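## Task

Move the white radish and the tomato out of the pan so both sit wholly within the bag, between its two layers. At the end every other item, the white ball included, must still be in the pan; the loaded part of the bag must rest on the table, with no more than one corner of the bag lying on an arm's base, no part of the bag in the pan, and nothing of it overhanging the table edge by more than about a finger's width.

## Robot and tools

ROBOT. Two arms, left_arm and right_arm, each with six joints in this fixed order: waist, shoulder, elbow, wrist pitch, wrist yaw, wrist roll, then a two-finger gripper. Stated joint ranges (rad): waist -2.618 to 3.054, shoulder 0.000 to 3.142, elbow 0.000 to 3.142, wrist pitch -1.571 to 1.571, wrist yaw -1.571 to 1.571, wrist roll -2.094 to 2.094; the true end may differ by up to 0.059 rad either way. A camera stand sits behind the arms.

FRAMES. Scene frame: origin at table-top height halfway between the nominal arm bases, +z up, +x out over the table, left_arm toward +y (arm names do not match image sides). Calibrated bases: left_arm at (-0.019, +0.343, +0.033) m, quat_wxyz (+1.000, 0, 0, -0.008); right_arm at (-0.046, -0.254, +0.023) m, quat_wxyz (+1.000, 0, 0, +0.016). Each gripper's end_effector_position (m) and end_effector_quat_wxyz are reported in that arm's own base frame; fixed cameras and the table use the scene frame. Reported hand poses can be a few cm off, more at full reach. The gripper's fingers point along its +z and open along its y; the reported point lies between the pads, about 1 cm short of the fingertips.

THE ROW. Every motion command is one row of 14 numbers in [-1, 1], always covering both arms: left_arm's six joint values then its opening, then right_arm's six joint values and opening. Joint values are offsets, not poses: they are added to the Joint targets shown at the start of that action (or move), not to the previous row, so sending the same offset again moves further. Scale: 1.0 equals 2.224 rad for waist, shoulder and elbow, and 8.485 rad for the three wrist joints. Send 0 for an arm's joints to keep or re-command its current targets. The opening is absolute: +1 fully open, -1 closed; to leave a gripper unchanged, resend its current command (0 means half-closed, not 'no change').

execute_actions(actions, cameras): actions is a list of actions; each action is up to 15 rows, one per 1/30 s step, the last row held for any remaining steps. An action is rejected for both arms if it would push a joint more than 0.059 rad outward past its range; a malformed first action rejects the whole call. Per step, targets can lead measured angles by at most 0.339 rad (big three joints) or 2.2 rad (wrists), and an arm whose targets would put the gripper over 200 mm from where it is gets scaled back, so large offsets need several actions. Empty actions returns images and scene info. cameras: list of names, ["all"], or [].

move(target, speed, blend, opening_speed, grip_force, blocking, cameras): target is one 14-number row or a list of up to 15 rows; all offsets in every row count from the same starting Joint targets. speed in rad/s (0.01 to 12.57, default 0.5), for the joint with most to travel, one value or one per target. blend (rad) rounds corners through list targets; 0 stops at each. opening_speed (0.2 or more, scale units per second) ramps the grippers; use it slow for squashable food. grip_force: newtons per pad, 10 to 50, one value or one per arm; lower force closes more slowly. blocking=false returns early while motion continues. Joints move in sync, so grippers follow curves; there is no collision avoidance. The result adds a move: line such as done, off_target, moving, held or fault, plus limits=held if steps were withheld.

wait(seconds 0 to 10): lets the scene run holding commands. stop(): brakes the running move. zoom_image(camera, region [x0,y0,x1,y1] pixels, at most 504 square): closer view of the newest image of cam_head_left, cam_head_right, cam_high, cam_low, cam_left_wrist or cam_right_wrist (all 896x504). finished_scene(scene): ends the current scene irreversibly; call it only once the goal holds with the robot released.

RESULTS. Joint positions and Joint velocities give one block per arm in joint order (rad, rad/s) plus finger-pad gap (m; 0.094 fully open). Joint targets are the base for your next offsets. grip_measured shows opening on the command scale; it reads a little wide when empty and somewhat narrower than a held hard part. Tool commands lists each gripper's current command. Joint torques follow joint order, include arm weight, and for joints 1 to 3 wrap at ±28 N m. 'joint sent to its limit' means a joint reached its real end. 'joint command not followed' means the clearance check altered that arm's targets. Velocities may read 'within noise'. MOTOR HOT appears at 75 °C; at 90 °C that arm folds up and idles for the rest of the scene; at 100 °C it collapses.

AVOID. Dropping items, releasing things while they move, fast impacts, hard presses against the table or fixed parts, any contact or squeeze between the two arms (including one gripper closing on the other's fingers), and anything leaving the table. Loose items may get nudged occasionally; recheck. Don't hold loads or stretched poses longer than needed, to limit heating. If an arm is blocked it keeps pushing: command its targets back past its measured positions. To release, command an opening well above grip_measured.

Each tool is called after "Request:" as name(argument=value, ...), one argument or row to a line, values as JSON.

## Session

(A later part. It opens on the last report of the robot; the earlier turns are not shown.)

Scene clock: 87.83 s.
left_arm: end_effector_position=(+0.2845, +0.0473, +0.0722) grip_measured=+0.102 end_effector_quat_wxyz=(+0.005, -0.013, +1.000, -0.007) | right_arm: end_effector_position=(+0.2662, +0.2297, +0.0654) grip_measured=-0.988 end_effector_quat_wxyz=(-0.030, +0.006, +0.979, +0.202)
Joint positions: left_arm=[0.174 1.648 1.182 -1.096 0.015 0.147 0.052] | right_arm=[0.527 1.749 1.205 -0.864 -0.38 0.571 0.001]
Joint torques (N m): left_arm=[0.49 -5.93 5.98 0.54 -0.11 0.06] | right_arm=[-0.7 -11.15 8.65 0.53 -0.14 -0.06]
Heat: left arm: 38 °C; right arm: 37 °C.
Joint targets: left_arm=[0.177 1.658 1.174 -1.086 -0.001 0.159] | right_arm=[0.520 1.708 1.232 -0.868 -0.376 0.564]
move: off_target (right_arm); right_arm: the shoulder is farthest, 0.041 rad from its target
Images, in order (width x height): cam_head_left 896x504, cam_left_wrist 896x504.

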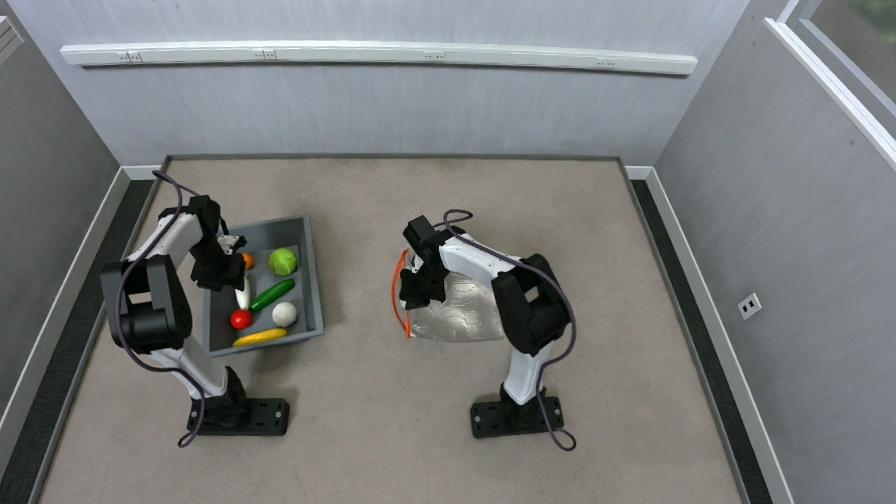

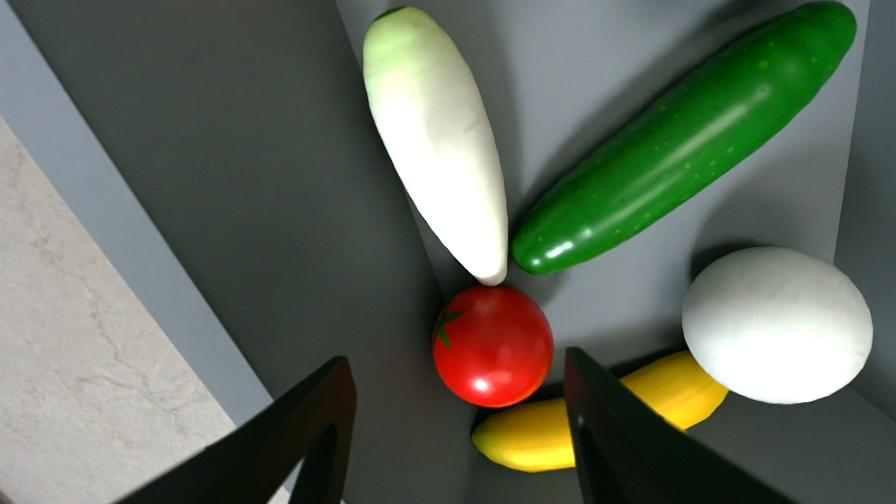

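Request:
move(
  target=[-0.0063,0.0483,0.0553,-0.0019,0,-0.0423,0.1,0,0,0,0,0,0,-1],
  speed=0.5,
  cameras=["cam_left_wrist"],
)

Scene clock: 90.73 s.
left_arm: end_effector_position=(+0.3086, +0.0504, +0.0671) grip_measured=+0.102 end_effector_quat_wxyz=(+0.001, -0.177, +0.984, -0.007) | right_arm: end_effector_position=(+0.2662, +0.2297, +0.0654) grip_measured=-0.988 end_effector_quat_wxyz=(-0.030, +0.006, +0.979, +0.202)
Joint positions: left_arm=[0.17 1.749 1.276 -1.096 0.014 -0.187 0.052] | right_arm=[0.527 1.749 1.205 -0.864 -0.38 0.571 0.001]
Joint torques (N m): left_arm=[-0.29 -6.28 8.88 0.34 -0.13 -0.14] | right_arm=[-0.65 -11.15 8.66 0.53 -0.15 -0.06]
Heat: left arm: 38 °C; right arm: 38 °C.
Joint targets: left_arm=[0.163 1.766 1.297 -1.102 -0.001 -0.200] | right_arm=[0.520 1.708 1.232 -0.868 -0.376 0.564]
move: off_target (right_arm); right_arm: the shoulder is farthest, 0.041 rad from its target
Images, in order (width x height): cam_left_wrist 896x504.

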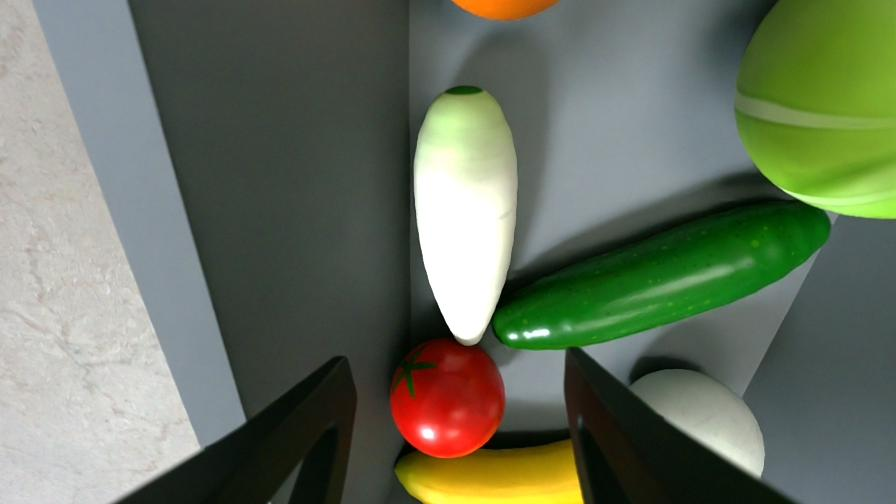

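Request:
move(
  target=[0,0.0464,-0.0824,0.0338,0,0,0.1,0,0,0,0,0,0,-1],
  speed=0.25,
  cameras=["cam_left_wrist"],
)

Scene clock: 92.90 s.
left_arm: end_effector_position=(+0.3157, +0.0516, +0.0005) grip_measured=+0.102 end_effector_quat_wxyz=(+0.008, -0.178, +0.984, -0.007) | right_arm: end_effector_position=(+0.2662, +0.2297, +0.0654) grip_measured=-0.988 end_effector_quat_wxyz=(-0.030, +0.006, +0.979, +0.202)
Joint positions: left_arm=[0.17 1.853 1.123 -0.826 0.014 -0.188 0.052] | right_arm=[0.527 1.749 1.205 -0.864 -0.38 0.571 0.001]
Joint torques (N m): left_arm=[-0.31 -6.78 5.3 0.54 -0.14 -0.14] | right_arm=[-0.66 -11.15 8.65 0.53 -0.14 -0.07]
Heat: left arm: 37 °C; right arm: 38 °C.
Joint targets: left_arm=[0.163 1.869 1.113 -0.815 -0.001 -0.200] | right_arm=[0.520 1.708 1.232 -0.868 -0.376 0.564]
move: off_target (right_arm); right_arm: the shoulder is farthest, 0.041 rad from its target
Images, in order (width x height): cam_left_wrist 896x504.

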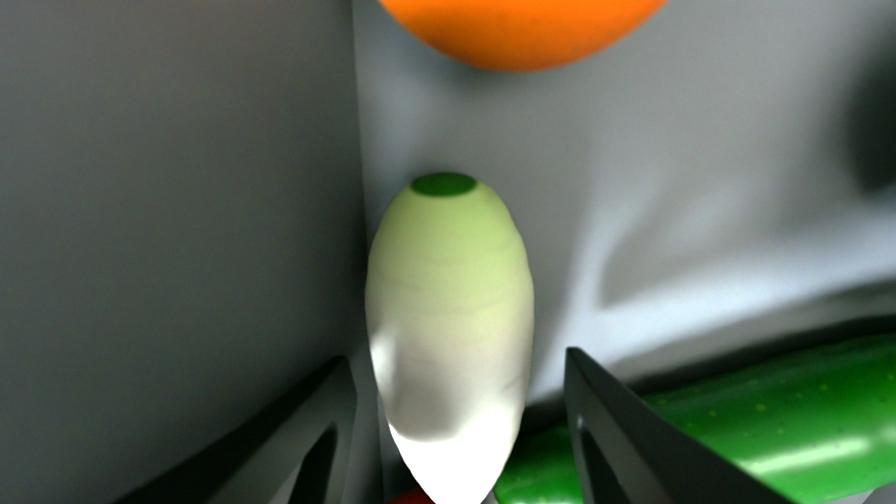

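Request:
move(
  target=[
    [0,0.0047,-0.0083,0.0034,0,0,0.1,0,0,0,0,0,0,-1],
    [0,0.0047,-0.0083,0.0034,0,0,-0.5,0,0,0,0,0,0,-1],
  ],
  speed=0.15,
  grip_force=[25,50],
  opening_speed=0.5,
  cameras=["cam_left_wrist"],
)

Scene clock: 95.57 s.
left_arm: end_effector_position=(+0.3157, +0.0514, -0.0058) grip_measured=-0.320 end_effector_quat_wxyz=(+0.009, -0.177, +0.984, -0.007) | right_arm: end_effector_position=(+0.2662, +0.2297, +0.0654) grip_measured=-0.988 end_effector_quat_wxyz=(-0.030, +0.006, +0.979, +0.202)
Joint positions: left_arm=[0.169 1.861 1.106 -0.796 0.014 -0.188 0.032] | right_arm=[0.527 1.749 1.205 -0.864 -0.38 0.571 0.001]
Joint torques (N m): left_arm=[-0.23 -6.69 5.09 0.57 -0.13 -0.16] | right_arm=[-0.66 -11.12 8.65 0.53 -0.14 -0.06]
Heat: left arm: 36 °C; right arm: 39 °C.
Joint targets: left_arm=[0.163 1.879 1.095 -0.786 -0.001 -0.200] | right_arm=[0.520 1.708 1.232 -0.868 -0.376 0.564]
grip_force (N): 25, 50
move: off_target (right_arm); right_arm: the shoulder is farthest, 0.041 rad from its target
Images, in order (width x height): cam_left_wrist 896x504.

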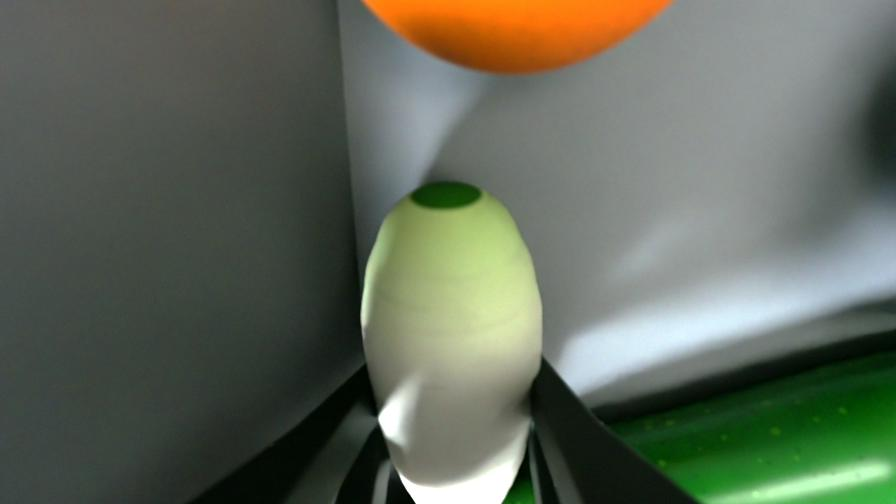

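Request:
move(
  target=[
    [0,-0.0508,0.0908,-0.0372,0,0,-0.5,0,-0.0091,0.043,-0.0137,0,0,-1],
    [0,-0.1165,0.1821,-0.0783,0,0,-0.5,0,-0.0091,0.043,-0.0137,0,0,-1],
    [-0.1183,-0.103,0.1371,-0.0075,0.059,-0.0318,-0.5,0,-0.0091,0.043,-0.0137,0,0,-1],
    [-0.2406,-0.0371,-0.159,0.1098,0.1185,-0.0644,-0.5,0,-0.0091,0.043,-0.0137,0,0,-1],
  ],
  speed=[0.4,0.6,0.7,0.7],
  blend=[0.05,0.1,0.1,0],
  cameras=["all"],
)

Request:
zoom_image(
  camera="cam_low",
  region=[340, 220, 520, 350],
)

Request:
zoom_image(
  camera="cam_head_left",
  region=[330, 220, 510, 360],
)

Scene clock: 101.67 s.
left_arm: end_effector_position=(+0.2863, -0.2666, +0.0684) grip_measured=-0.327 end_effector_quat_wxyz=(+0.023, +0.011, +0.839, -0.543) | right_arm: end_effector_position=(+0.2676, +0.2305, +0.0947) grip_measured=-0.988 end_effector_quat_wxyz=(-0.030, +0.006, +0.979, +0.202)
Joint positions: left_arm=[-0.366 1.774 0.759 0.153 1.002 -0.738 0.032] | right_arm=[0.527 1.728 1.3 -0.981 -0.38 0.571 0.001]
Joint torques (N m): left_arm=[-0.27 -5.5 4.51 1.58 0.4 -0.06] | right_arm=[-0.68 -11.07 8.83 0.53 -0.14 -0.06]
Heat: left arm: 36 °C; right arm: 40 °C.
Joint targets: left_arm=[-0.372 1.797 0.741 0.145 1.005 -0.746] | right_arm=[0.520 1.688 1.328 -0.984 -0.376 0.564]
grip_force (N): 25, 50
move: off_target (right_arm); right_arm: the shoulder is farthest, 0.040 rad from its target

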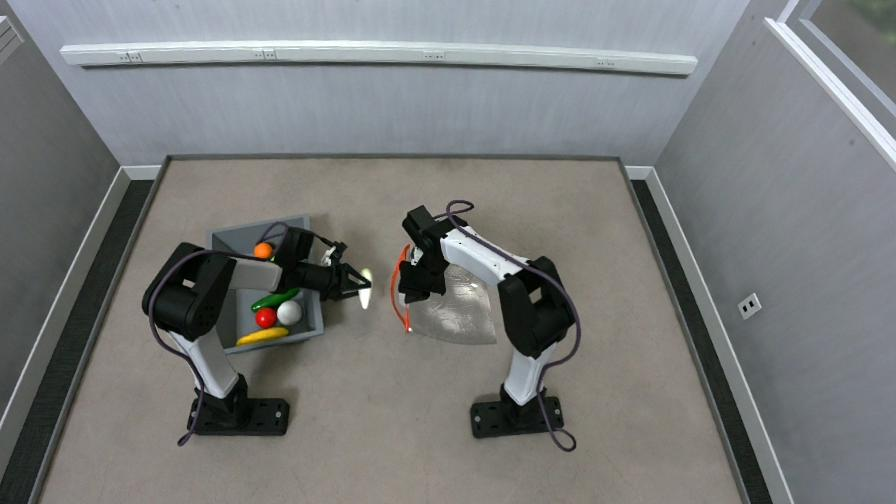

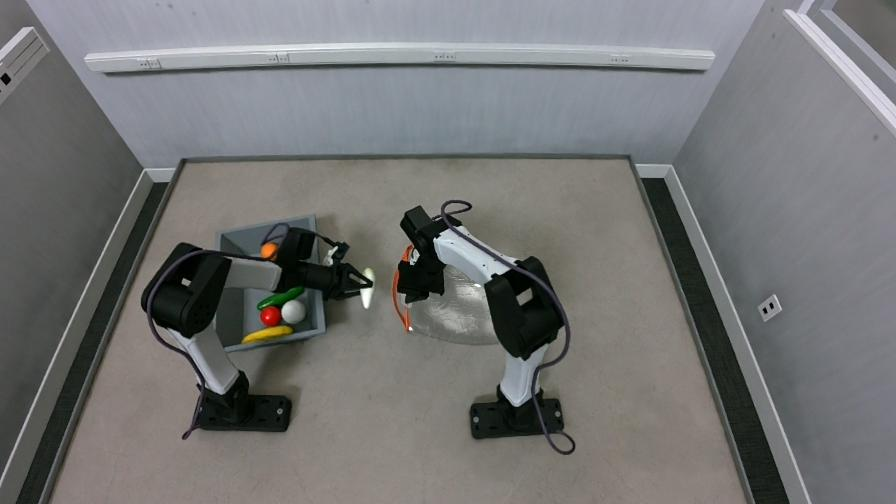

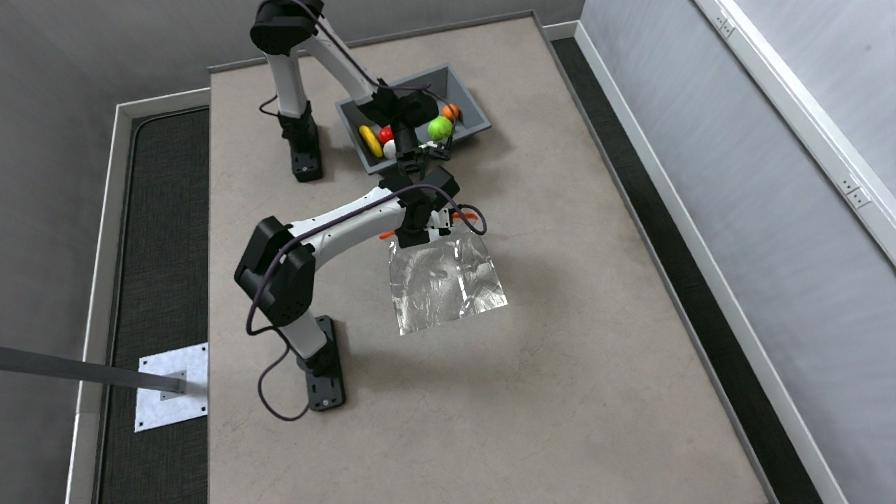

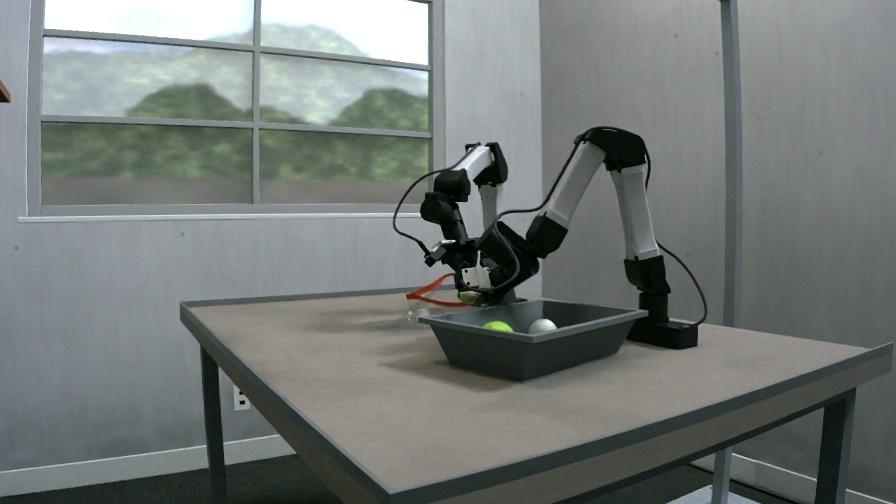

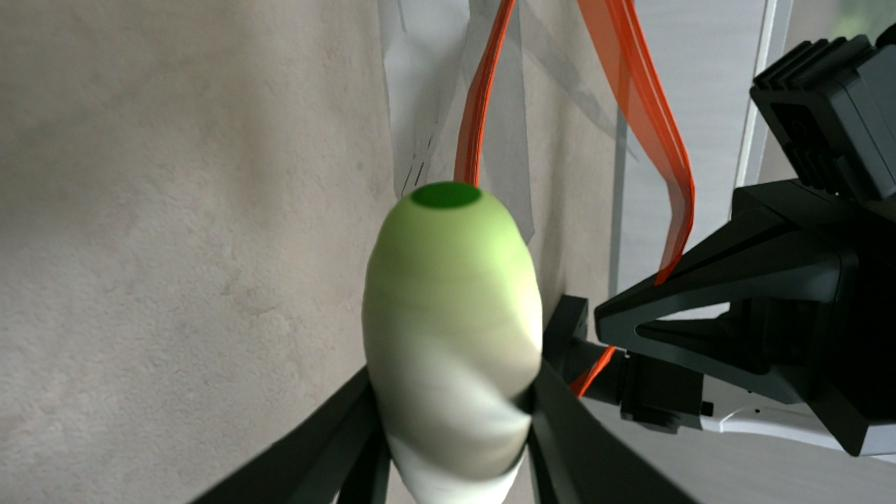

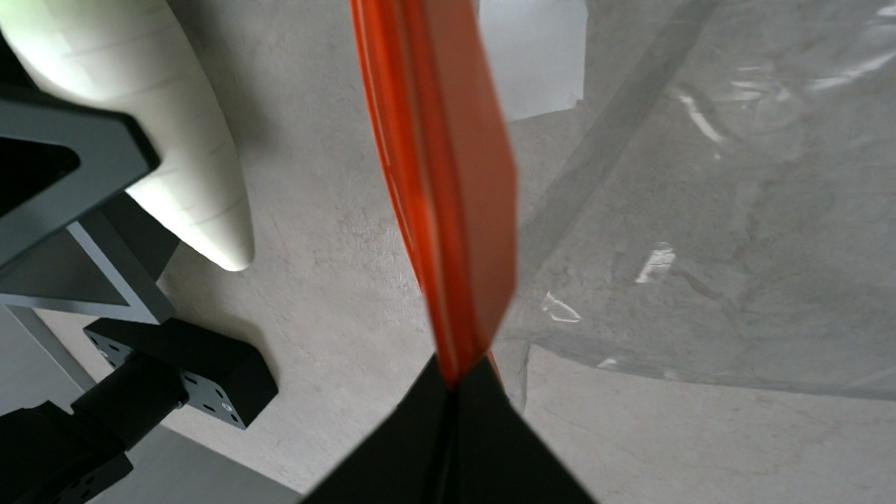

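Scaled by 2.800 from the camera's 896x504 image, which has a finer 1280x720 frame.

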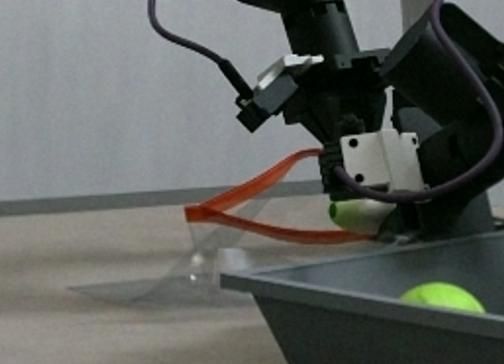

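Scaled by 2.800 from the camera's 896x504 image, which has a finer 1280x720 frame.

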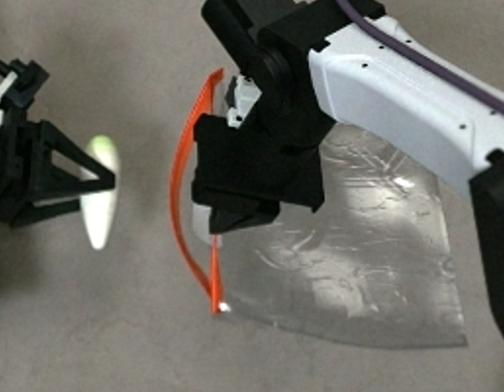

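Request:
move(
  target=[0,0,0,0,0,0,-0.5,0,0.0301,-0.092,0.0321,0,0,-1],
  speed=0.3,
  cameras=["cam_left_wrist","cam_low"],
)

Request:
zoom_image(
  camera="cam_low",
  region=[340, 220, 520, 350],
)

Scene clock: 104.27 s.
left_arm: end_effector_position=(+0.2863, -0.2666, +0.0684) grip_measured=-0.327 end_effector_quat_wxyz=(+0.023, +0.011, +0.839, -0.543) | right_arm: end_effector_position=(+0.2722, +0.2332, +0.0507) grip_measured=-0.988 end_effector_quat_wxyz=(-0.004, +0.000, +0.976, +0.218)
Joint positions: left_arm=[-0.366 1.774 0.759 0.153 1.002 -0.738 0.032] | right_arm=[0.527 1.744 1.125 -0.726 -0.38 0.571 0.001]
Joint torques (N m): left_arm=[-0.24 -5.52 4.49 1.57 0.41 -0.06] | right_arm=[-0.68 -6.53 5.85 0.83 -0.15 -0.06]
Heat: left arm: 35 °C; right arm: 40 °C.
Joint targets: left_arm=[-0.372 1.797 0.741 0.145 1.005 -0.746] | right_arm=[0.520 1.755 1.123 -0.712 -0.376 0.564]
grip_force (N): 25, 50
move: done
Images, in order (width x height): cam_low 896x504, cam_left_wrist 896x504.

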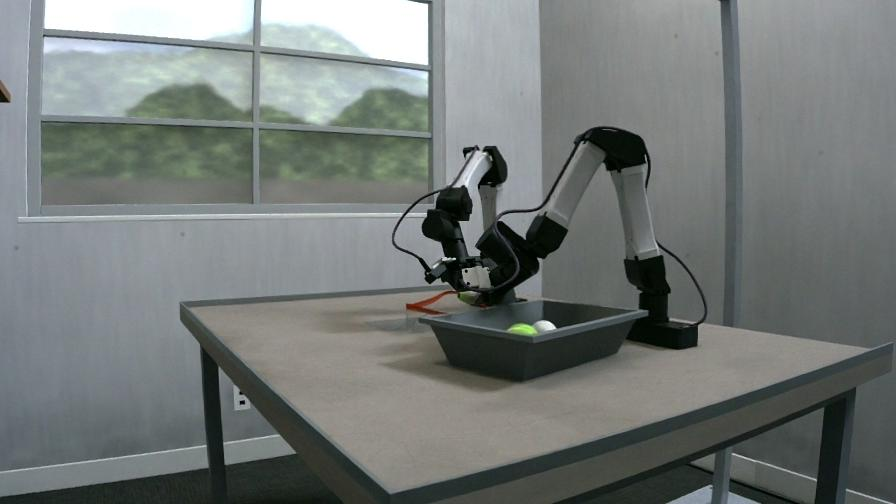

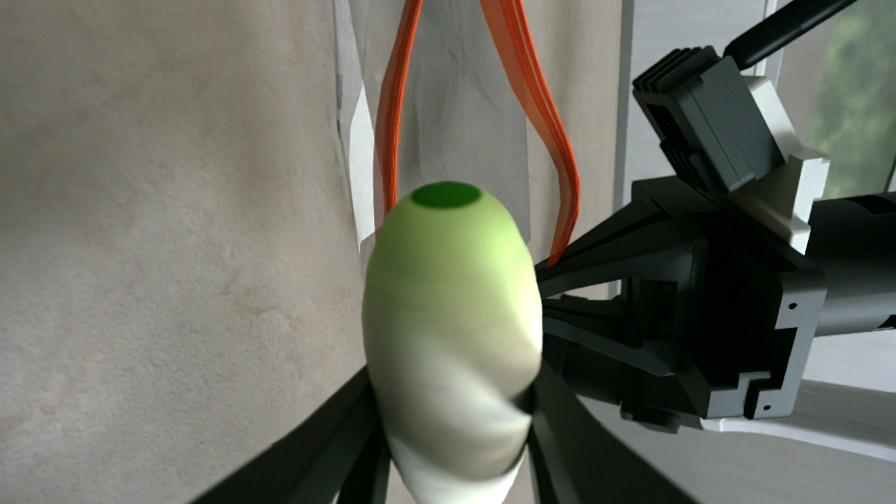

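Scaled by 2.800 from the camera's 896x504 image, which has a finer 1280x720 frame.

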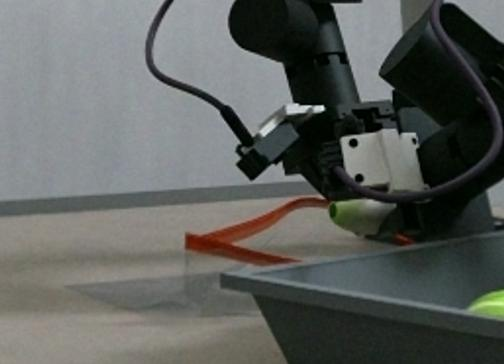

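Request:
move(
  target=[-0.0873,0.0986,0.0768,0.0262,-0.0165,-0.0257,-0.5,0,0,0,0,0,0,-1],
  speed=0.3,
  cameras=["cam_left_wrist","cam_low","cam_right_wrist"],
)

Request:
zoom_image(
  camera="cam_low",
  region=[340, 220, 520, 350],
)

Scene clock: 106.30 s.
left_arm: end_effector_position=(+0.2902, -0.3427, +0.0362) grip_measured=-0.327 end_effector_quat_wxyz=(-0.006, +0.009, +0.846, -0.533) | right_arm: end_effector_position=(+0.2723, +0.2333, +0.0507) grip_measured=-0.988 end_effector_quat_wxyz=(-0.004, +0.000, +0.976, +0.218)
Joint positions: left_arm=[-0.564 1.999 0.893 0.36 0.882 -0.951 0.032] | right_arm=[0.527 1.744 1.125 -0.726 -0.38 0.571 0.001]
Joint torques (N m): left_arm=[0.02 -7.62 7.86 1.96 0.14 -0.09] | right_arm=[-0.68 -6.53 5.85 0.82 -0.15 -0.06]
Heat: left arm: 35 °C; right arm: 40 °C.
Joint targets: left_arm=[-0.566 2.016 0.912 0.368 0.865 -0.964] | right_arm=[0.520 1.755 1.123 -0.712 -0.376 0.564]
grip_force (N): 25, 50
move: done
Images, in order (width x height): cam_low 896x504, cam_left_wrist 896x504, cam_right_wrist 896x504.

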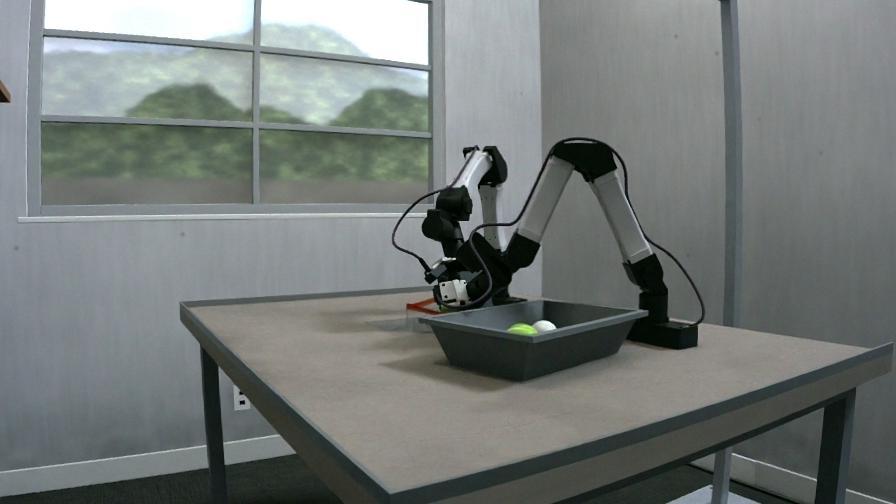

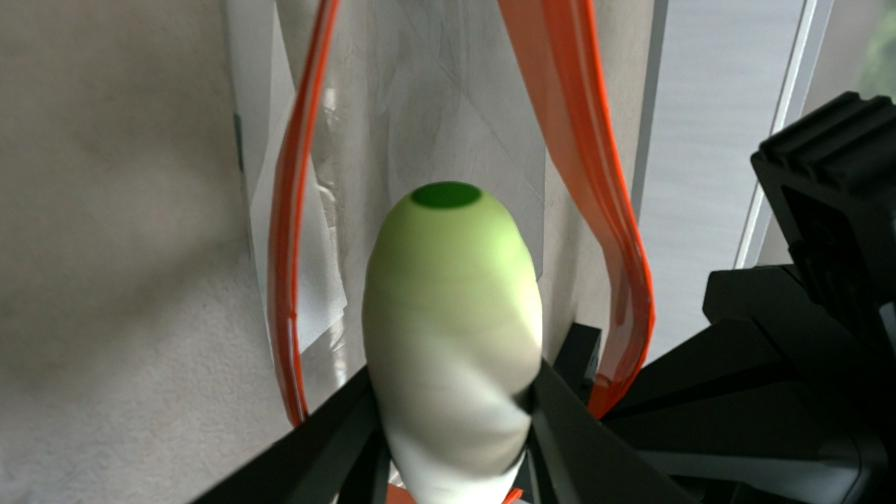

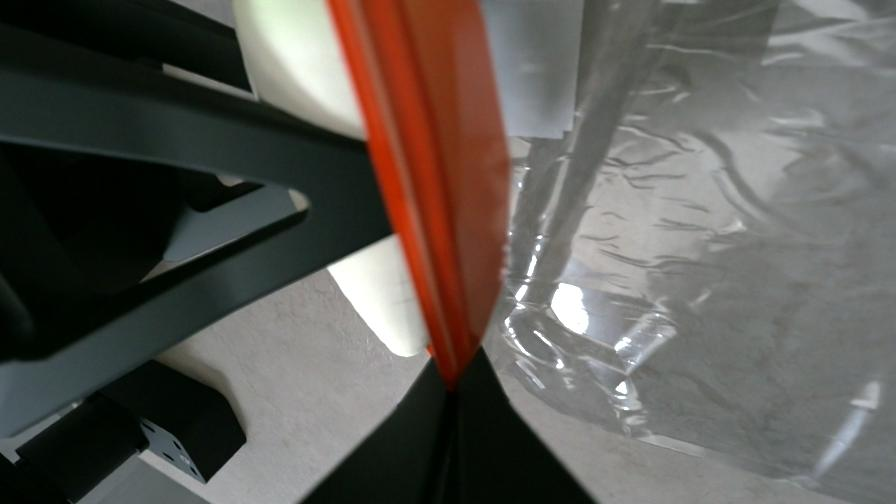

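Scaled by 2.800 from the camera's 896x504 image, which has a finer 1280x720 frame.

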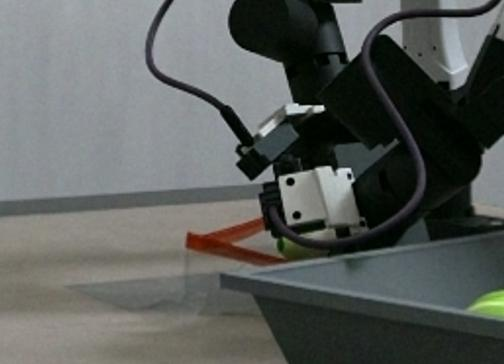

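Request:
move(
  target=[-0.0551,0.0817,0.0885,0.0104,-0.0106,-0.0156,-0.5,0,0,0,0,0,0,-1],
  speed=0.2,
  cameras=["cam_left_wrist","cam_head_left","cam_right_wrist"],
)

Request:
zoom_image(
  camera="cam_head_left",
  region=[330, 220, 510, 360],
)

Scene clock: 108.30 s.
left_arm: end_effector_position=(+0.3051, -0.4083, +0.0236) grip_measured=-0.327 end_effector_quat_wxyz=(-0.004, +0.005, +0.843, -0.538) | right_arm: end_effector_position=(+0.2726, +0.2330, +0.0508) grip_measured=-0.988 end_effector_quat_wxyz=(-0.003, +0.001, +0.976, +0.218)
Joint positions: left_arm=[-0.684 2.177 1.089 0.446 0.791 -1.083 0.032] | right_arm=[0.526 1.744 1.125 -0.726 -0.38 0.571 0.001]
Joint torques (N m): left_arm=[-0.14 -9.03 8.13 2.09 0.11 -0.1] | right_arm=[-0.58 -6.56 5.85 0.81 -0.14 -0.07]
Heat: left arm: 35 °C; right arm: 39 °C.
Joint targets: left_arm=[-0.689 2.198 1.109 0.456 0.775 -1.096] | right_arm=[0.520 1.755 1.123 -0.711 -0.376 0.564]
grip_force (N): 25, 50
move: done
Images, in order (width x height): cam_head_left 896x504, cam_left_wrist 896x504, cam_right_wrist 896x504.

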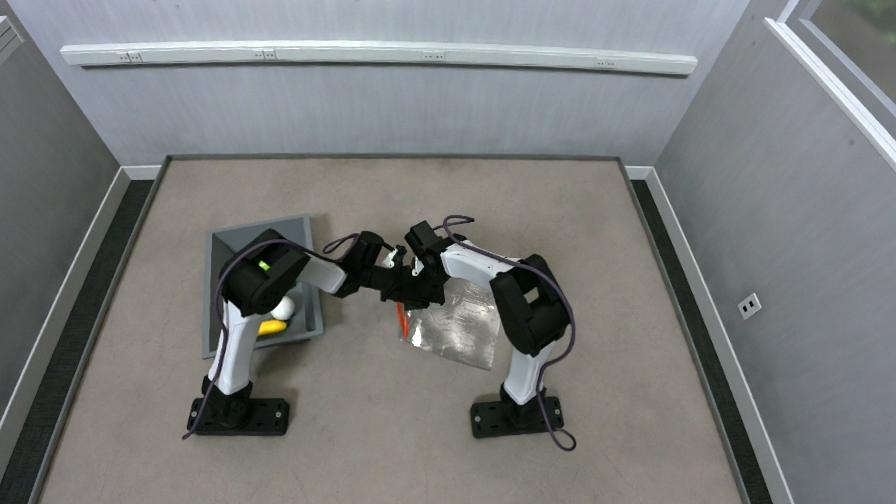

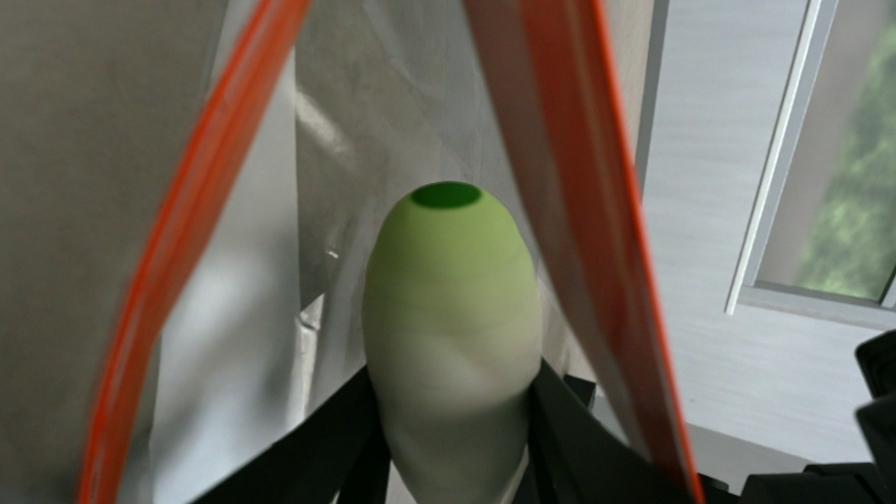

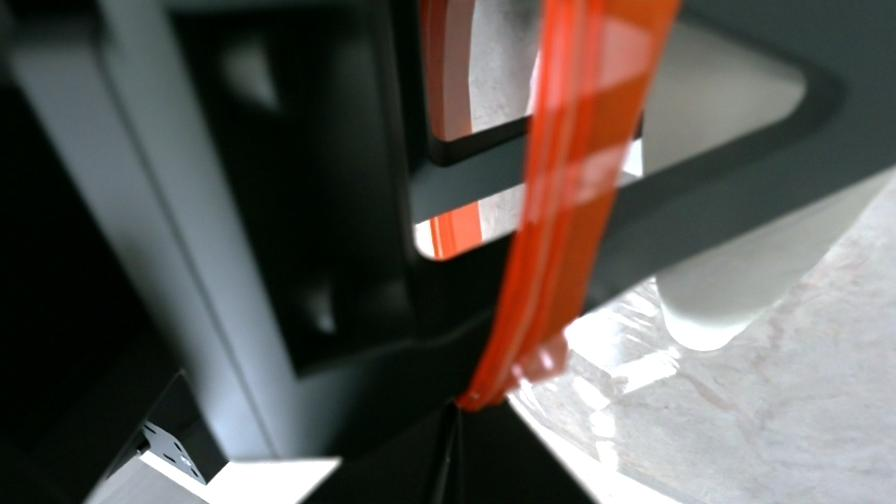

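Scaled by 2.800 from the camera's 896x504 image, which has a finer 1280x720 frame.

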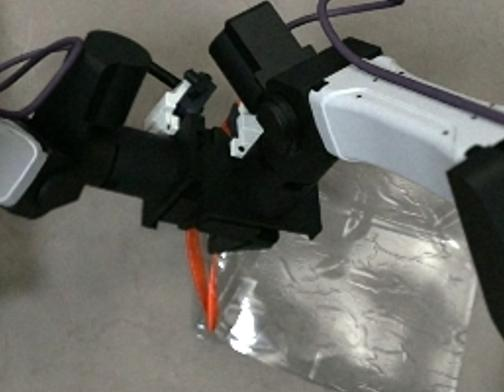

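Request:
move(
  target=[
    [0,0.0283,-0.0036,0.0084,0,0,-0.5,0,0,0,0,0,0,-1],
    [0,0.0283,-0.0036,0.0084,0,0,0.15,0,0,0,0,0,0,-1],
  ],
  speed=0.15,
  opening_speed=0.5,
  cameras=["cam_left_wrist","cam_low","cam_right_wrist"],
)

Scene clock: 111.50 s.
left_arm: end_effector_position=(+0.3088, -0.4113, +0.0082) grip_measured=+0.148 end_effector_quat_wxyz=(+0.005, +0.011, +0.838, -0.546) | right_arm: end_effector_position=(+0.2727, +0.2330, +0.0508) grip_measured=-0.988 end_effector_quat_wxyz=(-0.003, +0.001, +0.976, +0.218)
Joint positions: left_arm=[-0.684 2.241 1.089 0.541 0.791 -1.086 0.054] | right_arm=[0.526 1.744 1.125 -0.725 -0.38 0.571 0.001]
Joint torques (N m): left_arm=[-0.14 -9.25 7.05 1.87 0.09 -0.09] | right_arm=[-0.58 -6.54 5.82 0.81 -0.14 -0.06]
Heat: left arm: 35 °C; right arm: 39 °C.
Joint targets: left_arm=[-0.689 2.261 1.101 0.527 0.775 -1.097] | right_arm=[0.520 1.755 1.123 -0.712 -0.376 0.564]
grip_force (N): 25, 50
move: done
Images, in order (width x height): cam_low 896x504, cam_left_wrist 896x504, cam_right_wrist 896x504.

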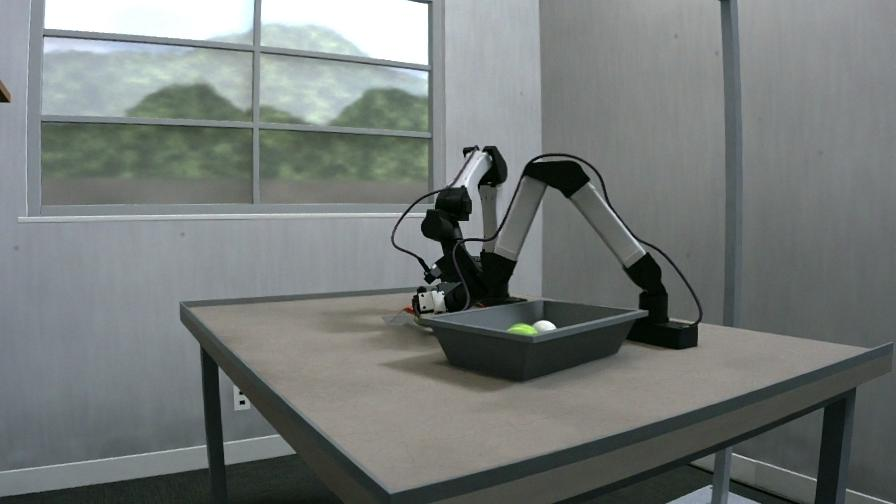

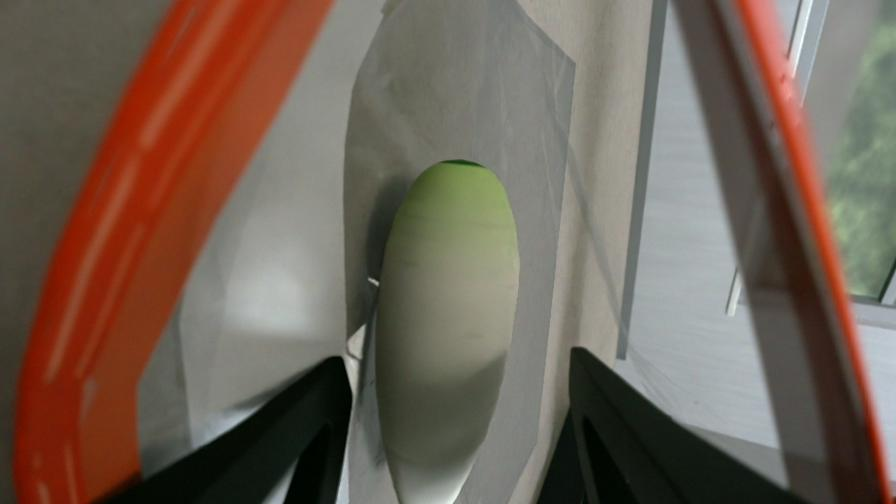

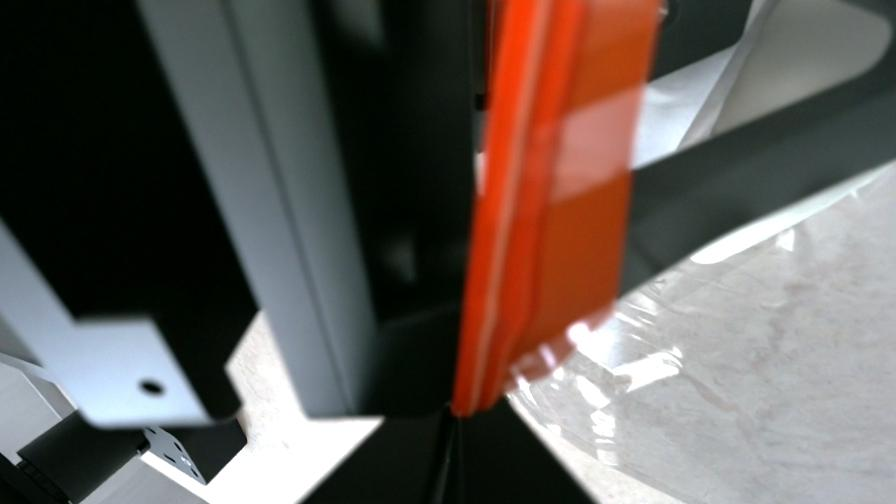

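Request:
move(
  target=[
    [0.1425,-0.2086,-0.1619,-0.045,0.0271,0.0414,0.1,0,0,0,0,0,0,-1],
    [0.2648,-0.2747,0.1344,-0.1623,-0.0324,0.0739,0.3,0,0,0,0,0,0,-1],
    [0.2634,-0.3627,-0.0027,-0.2049,-0.0913,0.0739,0.3,0,0,0,0,0,0,-1],
  ],
  speed=[0.3,0.7,0.6],
  blend=[0.05,0.1,0],
  cameras=["all"],
)

Request:
zoom_image(
  camera="cam_low",
  region=[340, 220, 520, 350],
)

Request:
zoom_image(
  camera="cam_high",
  region=[320, 60, 560, 370],
)

Scene clock: 117.93 s.
left_arm: end_effector_position=(+0.2439, -0.0279, +0.0962) grip_measured=+0.298 end_effector_quat_wxyz=(-0.001, -0.189, +0.982, -0.009) | right_arm: end_effector_position=(+0.2728, +0.2331, +0.0508) grip_measured=-0.988 end_effector_quat_wxyz=(-0.003, +0.001, +0.976, +0.218)
Joint positions: left_arm=[-0.102 1.473 1.106 -1.199 0.017 -0.482 0.061] | right_arm=[0.526 1.744 1.125 -0.725 -0.38 0.571 0.001]
Joint torques (N m): left_arm=[0.16 -6.69 5.9 0.28 -0.17 0.06] | right_arm=[-0.58 -6.53 5.85 0.81 -0.14 -0.06]
Heat: left arm: 36 °C; right arm: 39 °C.
Joint targets: left_arm=[-0.103 1.454 1.095 -1.211 0.000 -0.469] | right_arm=[0.520 1.755 1.123 -0.712 -0.376 0.564]
grip_force (N): 25, 50
move: done; blend cut to 0 rad at target 2

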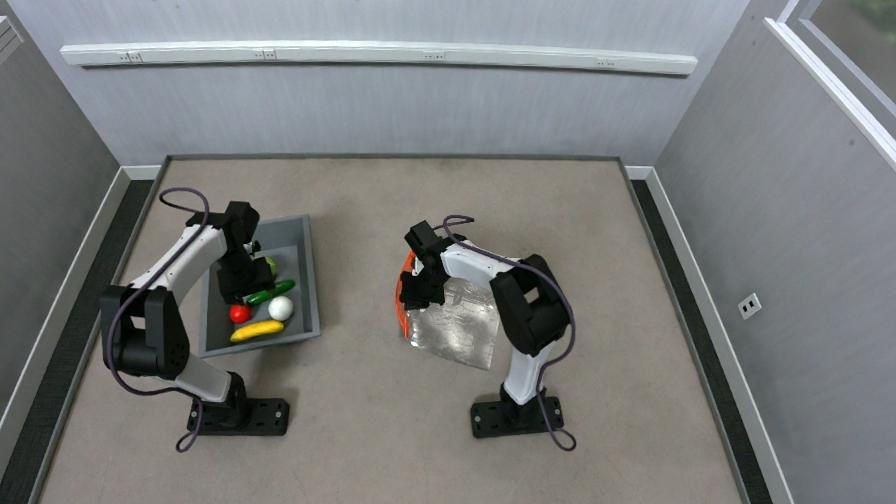

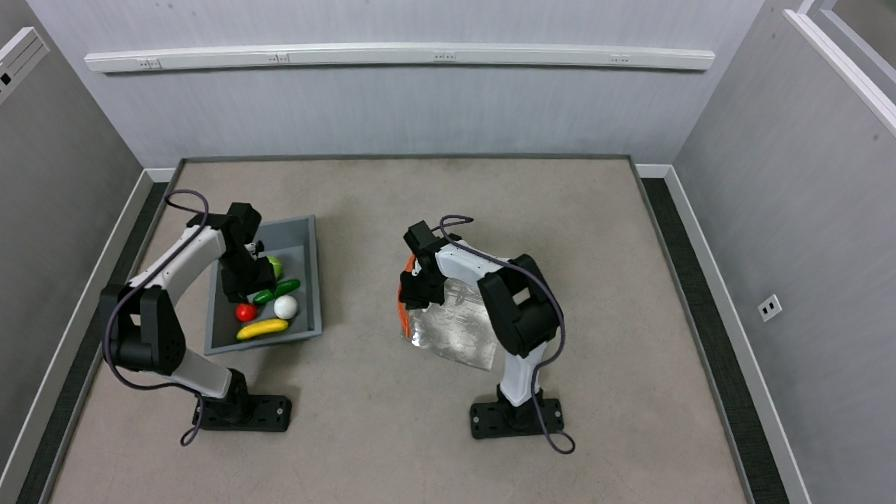

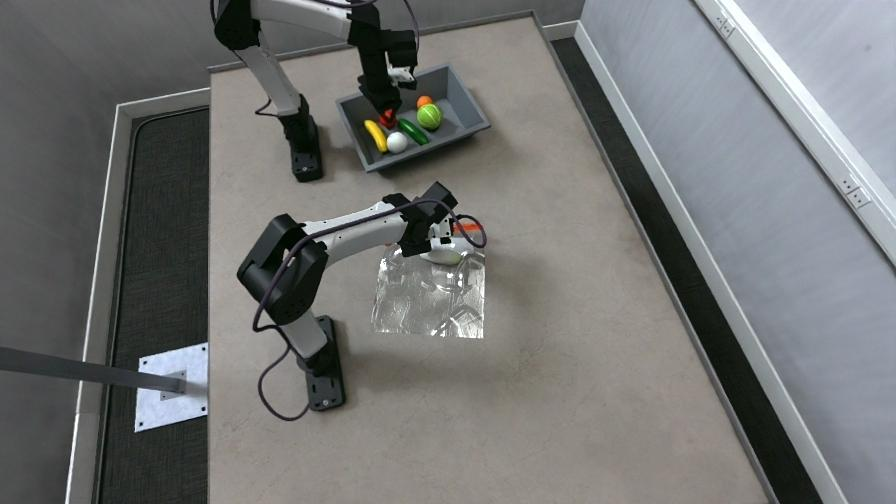

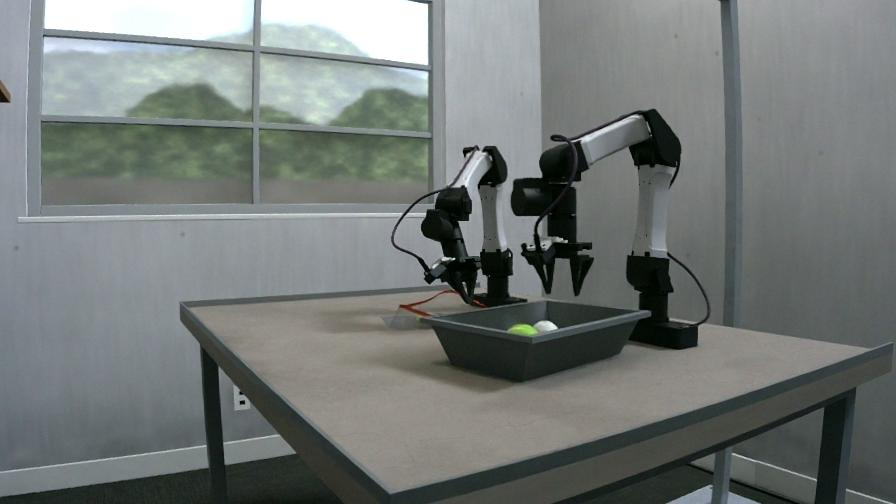

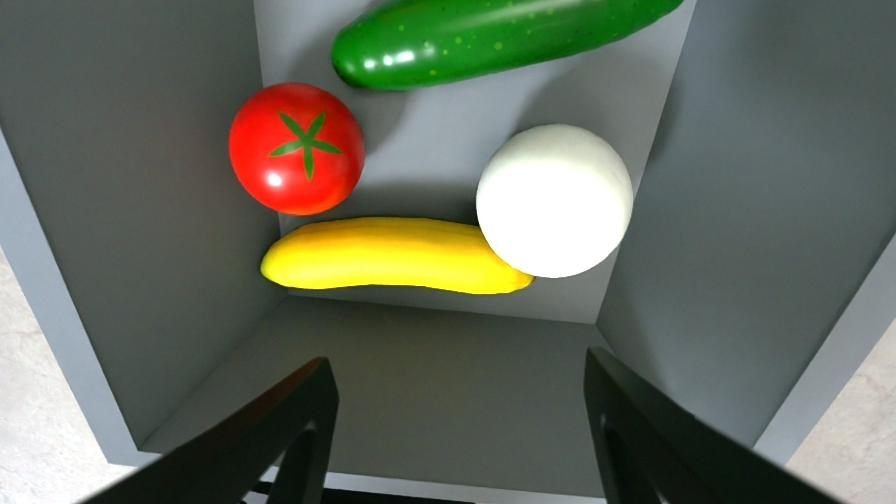

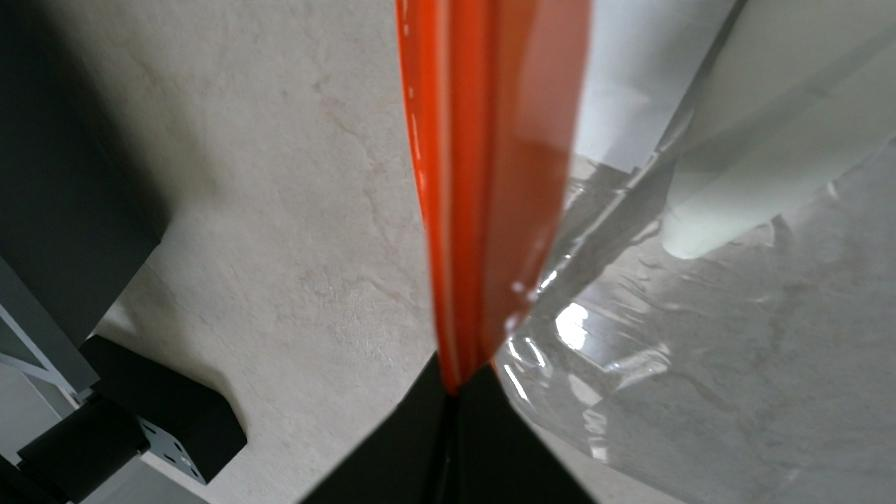

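Scaled by 2.800 from the camera's 896x504 image, which has a finer 1280x720 frame.

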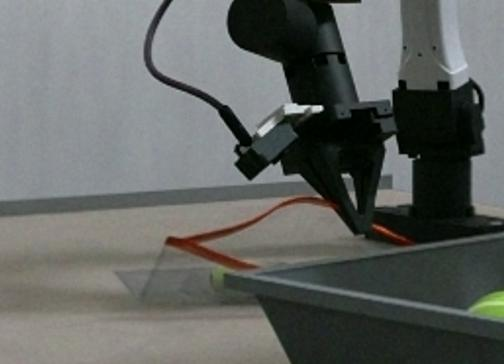

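Scaled by 1.626 from the camera's 896x504 image, which has a finer 1280x720 frame.

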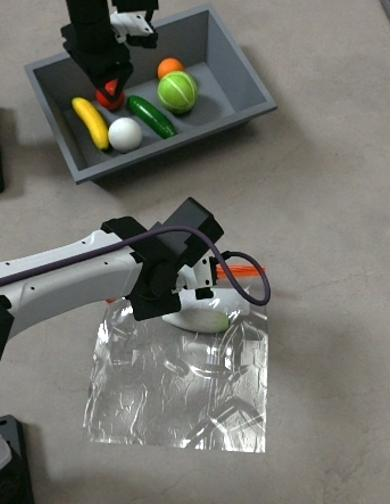

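Request:
move(
  target=[0.1097,0.0245,0.0027,0.0056,0,0.0288,0.3,0,0,0,0,0,0,-1],
  speed=0.4,
  cameras=["cam_left_wrist"],
)

Scene clock: 120.23 s.
left_arm: end_effector_position=(+0.2492, +0.0324, +0.0910) grip_measured=+0.298 end_effector_quat_wxyz=(+0.003, -0.187, +0.982, -0.006) | right_arm: end_effector_position=(+0.2728, +0.2331, +0.0508) grip_measured=-0.988 end_effector_quat_wxyz=(-0.003, +0.001, +0.976, +0.218)
Joint positions: left_arm=[0.138 1.496 1.106 -1.174 0.012 -0.238 0.061] | right_arm=[0.526 1.744 1.125 -0.725 -0.38 0.571 0.001]
Joint torques (N m): left_arm=[0.5 -4.41 6.5 0.54 -0.11 0.08] | right_arm=[-0.57 -6.53 5.85 0.81 -0.14 -0.06]
Heat: left arm: 35 °C; right arm: 38 °C.
Joint targets: left_arm=[0.141 1.508 1.101 -1.164 0.000 -0.225] | right_arm=[0.520 1.755 1.123 -0.712 -0.376 0.564]
grip_force (N): 25, 50
move: done
Images, in order (width x height): cam_left_wrist 896x504.

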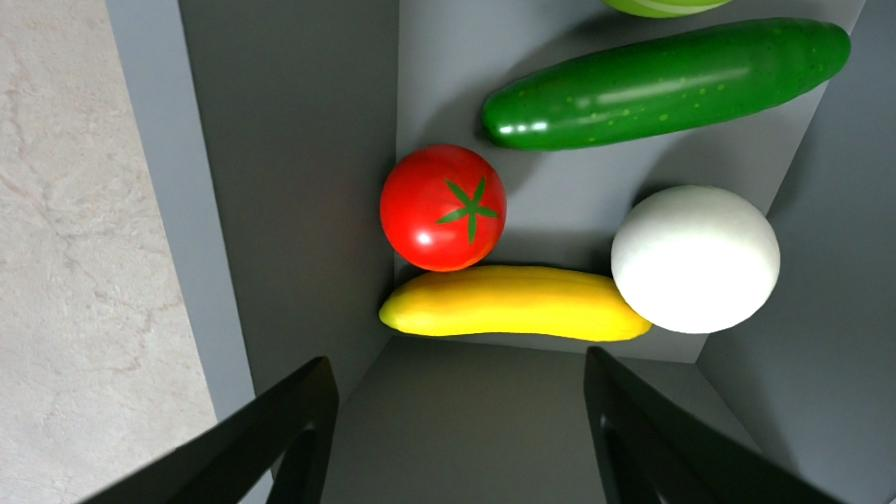

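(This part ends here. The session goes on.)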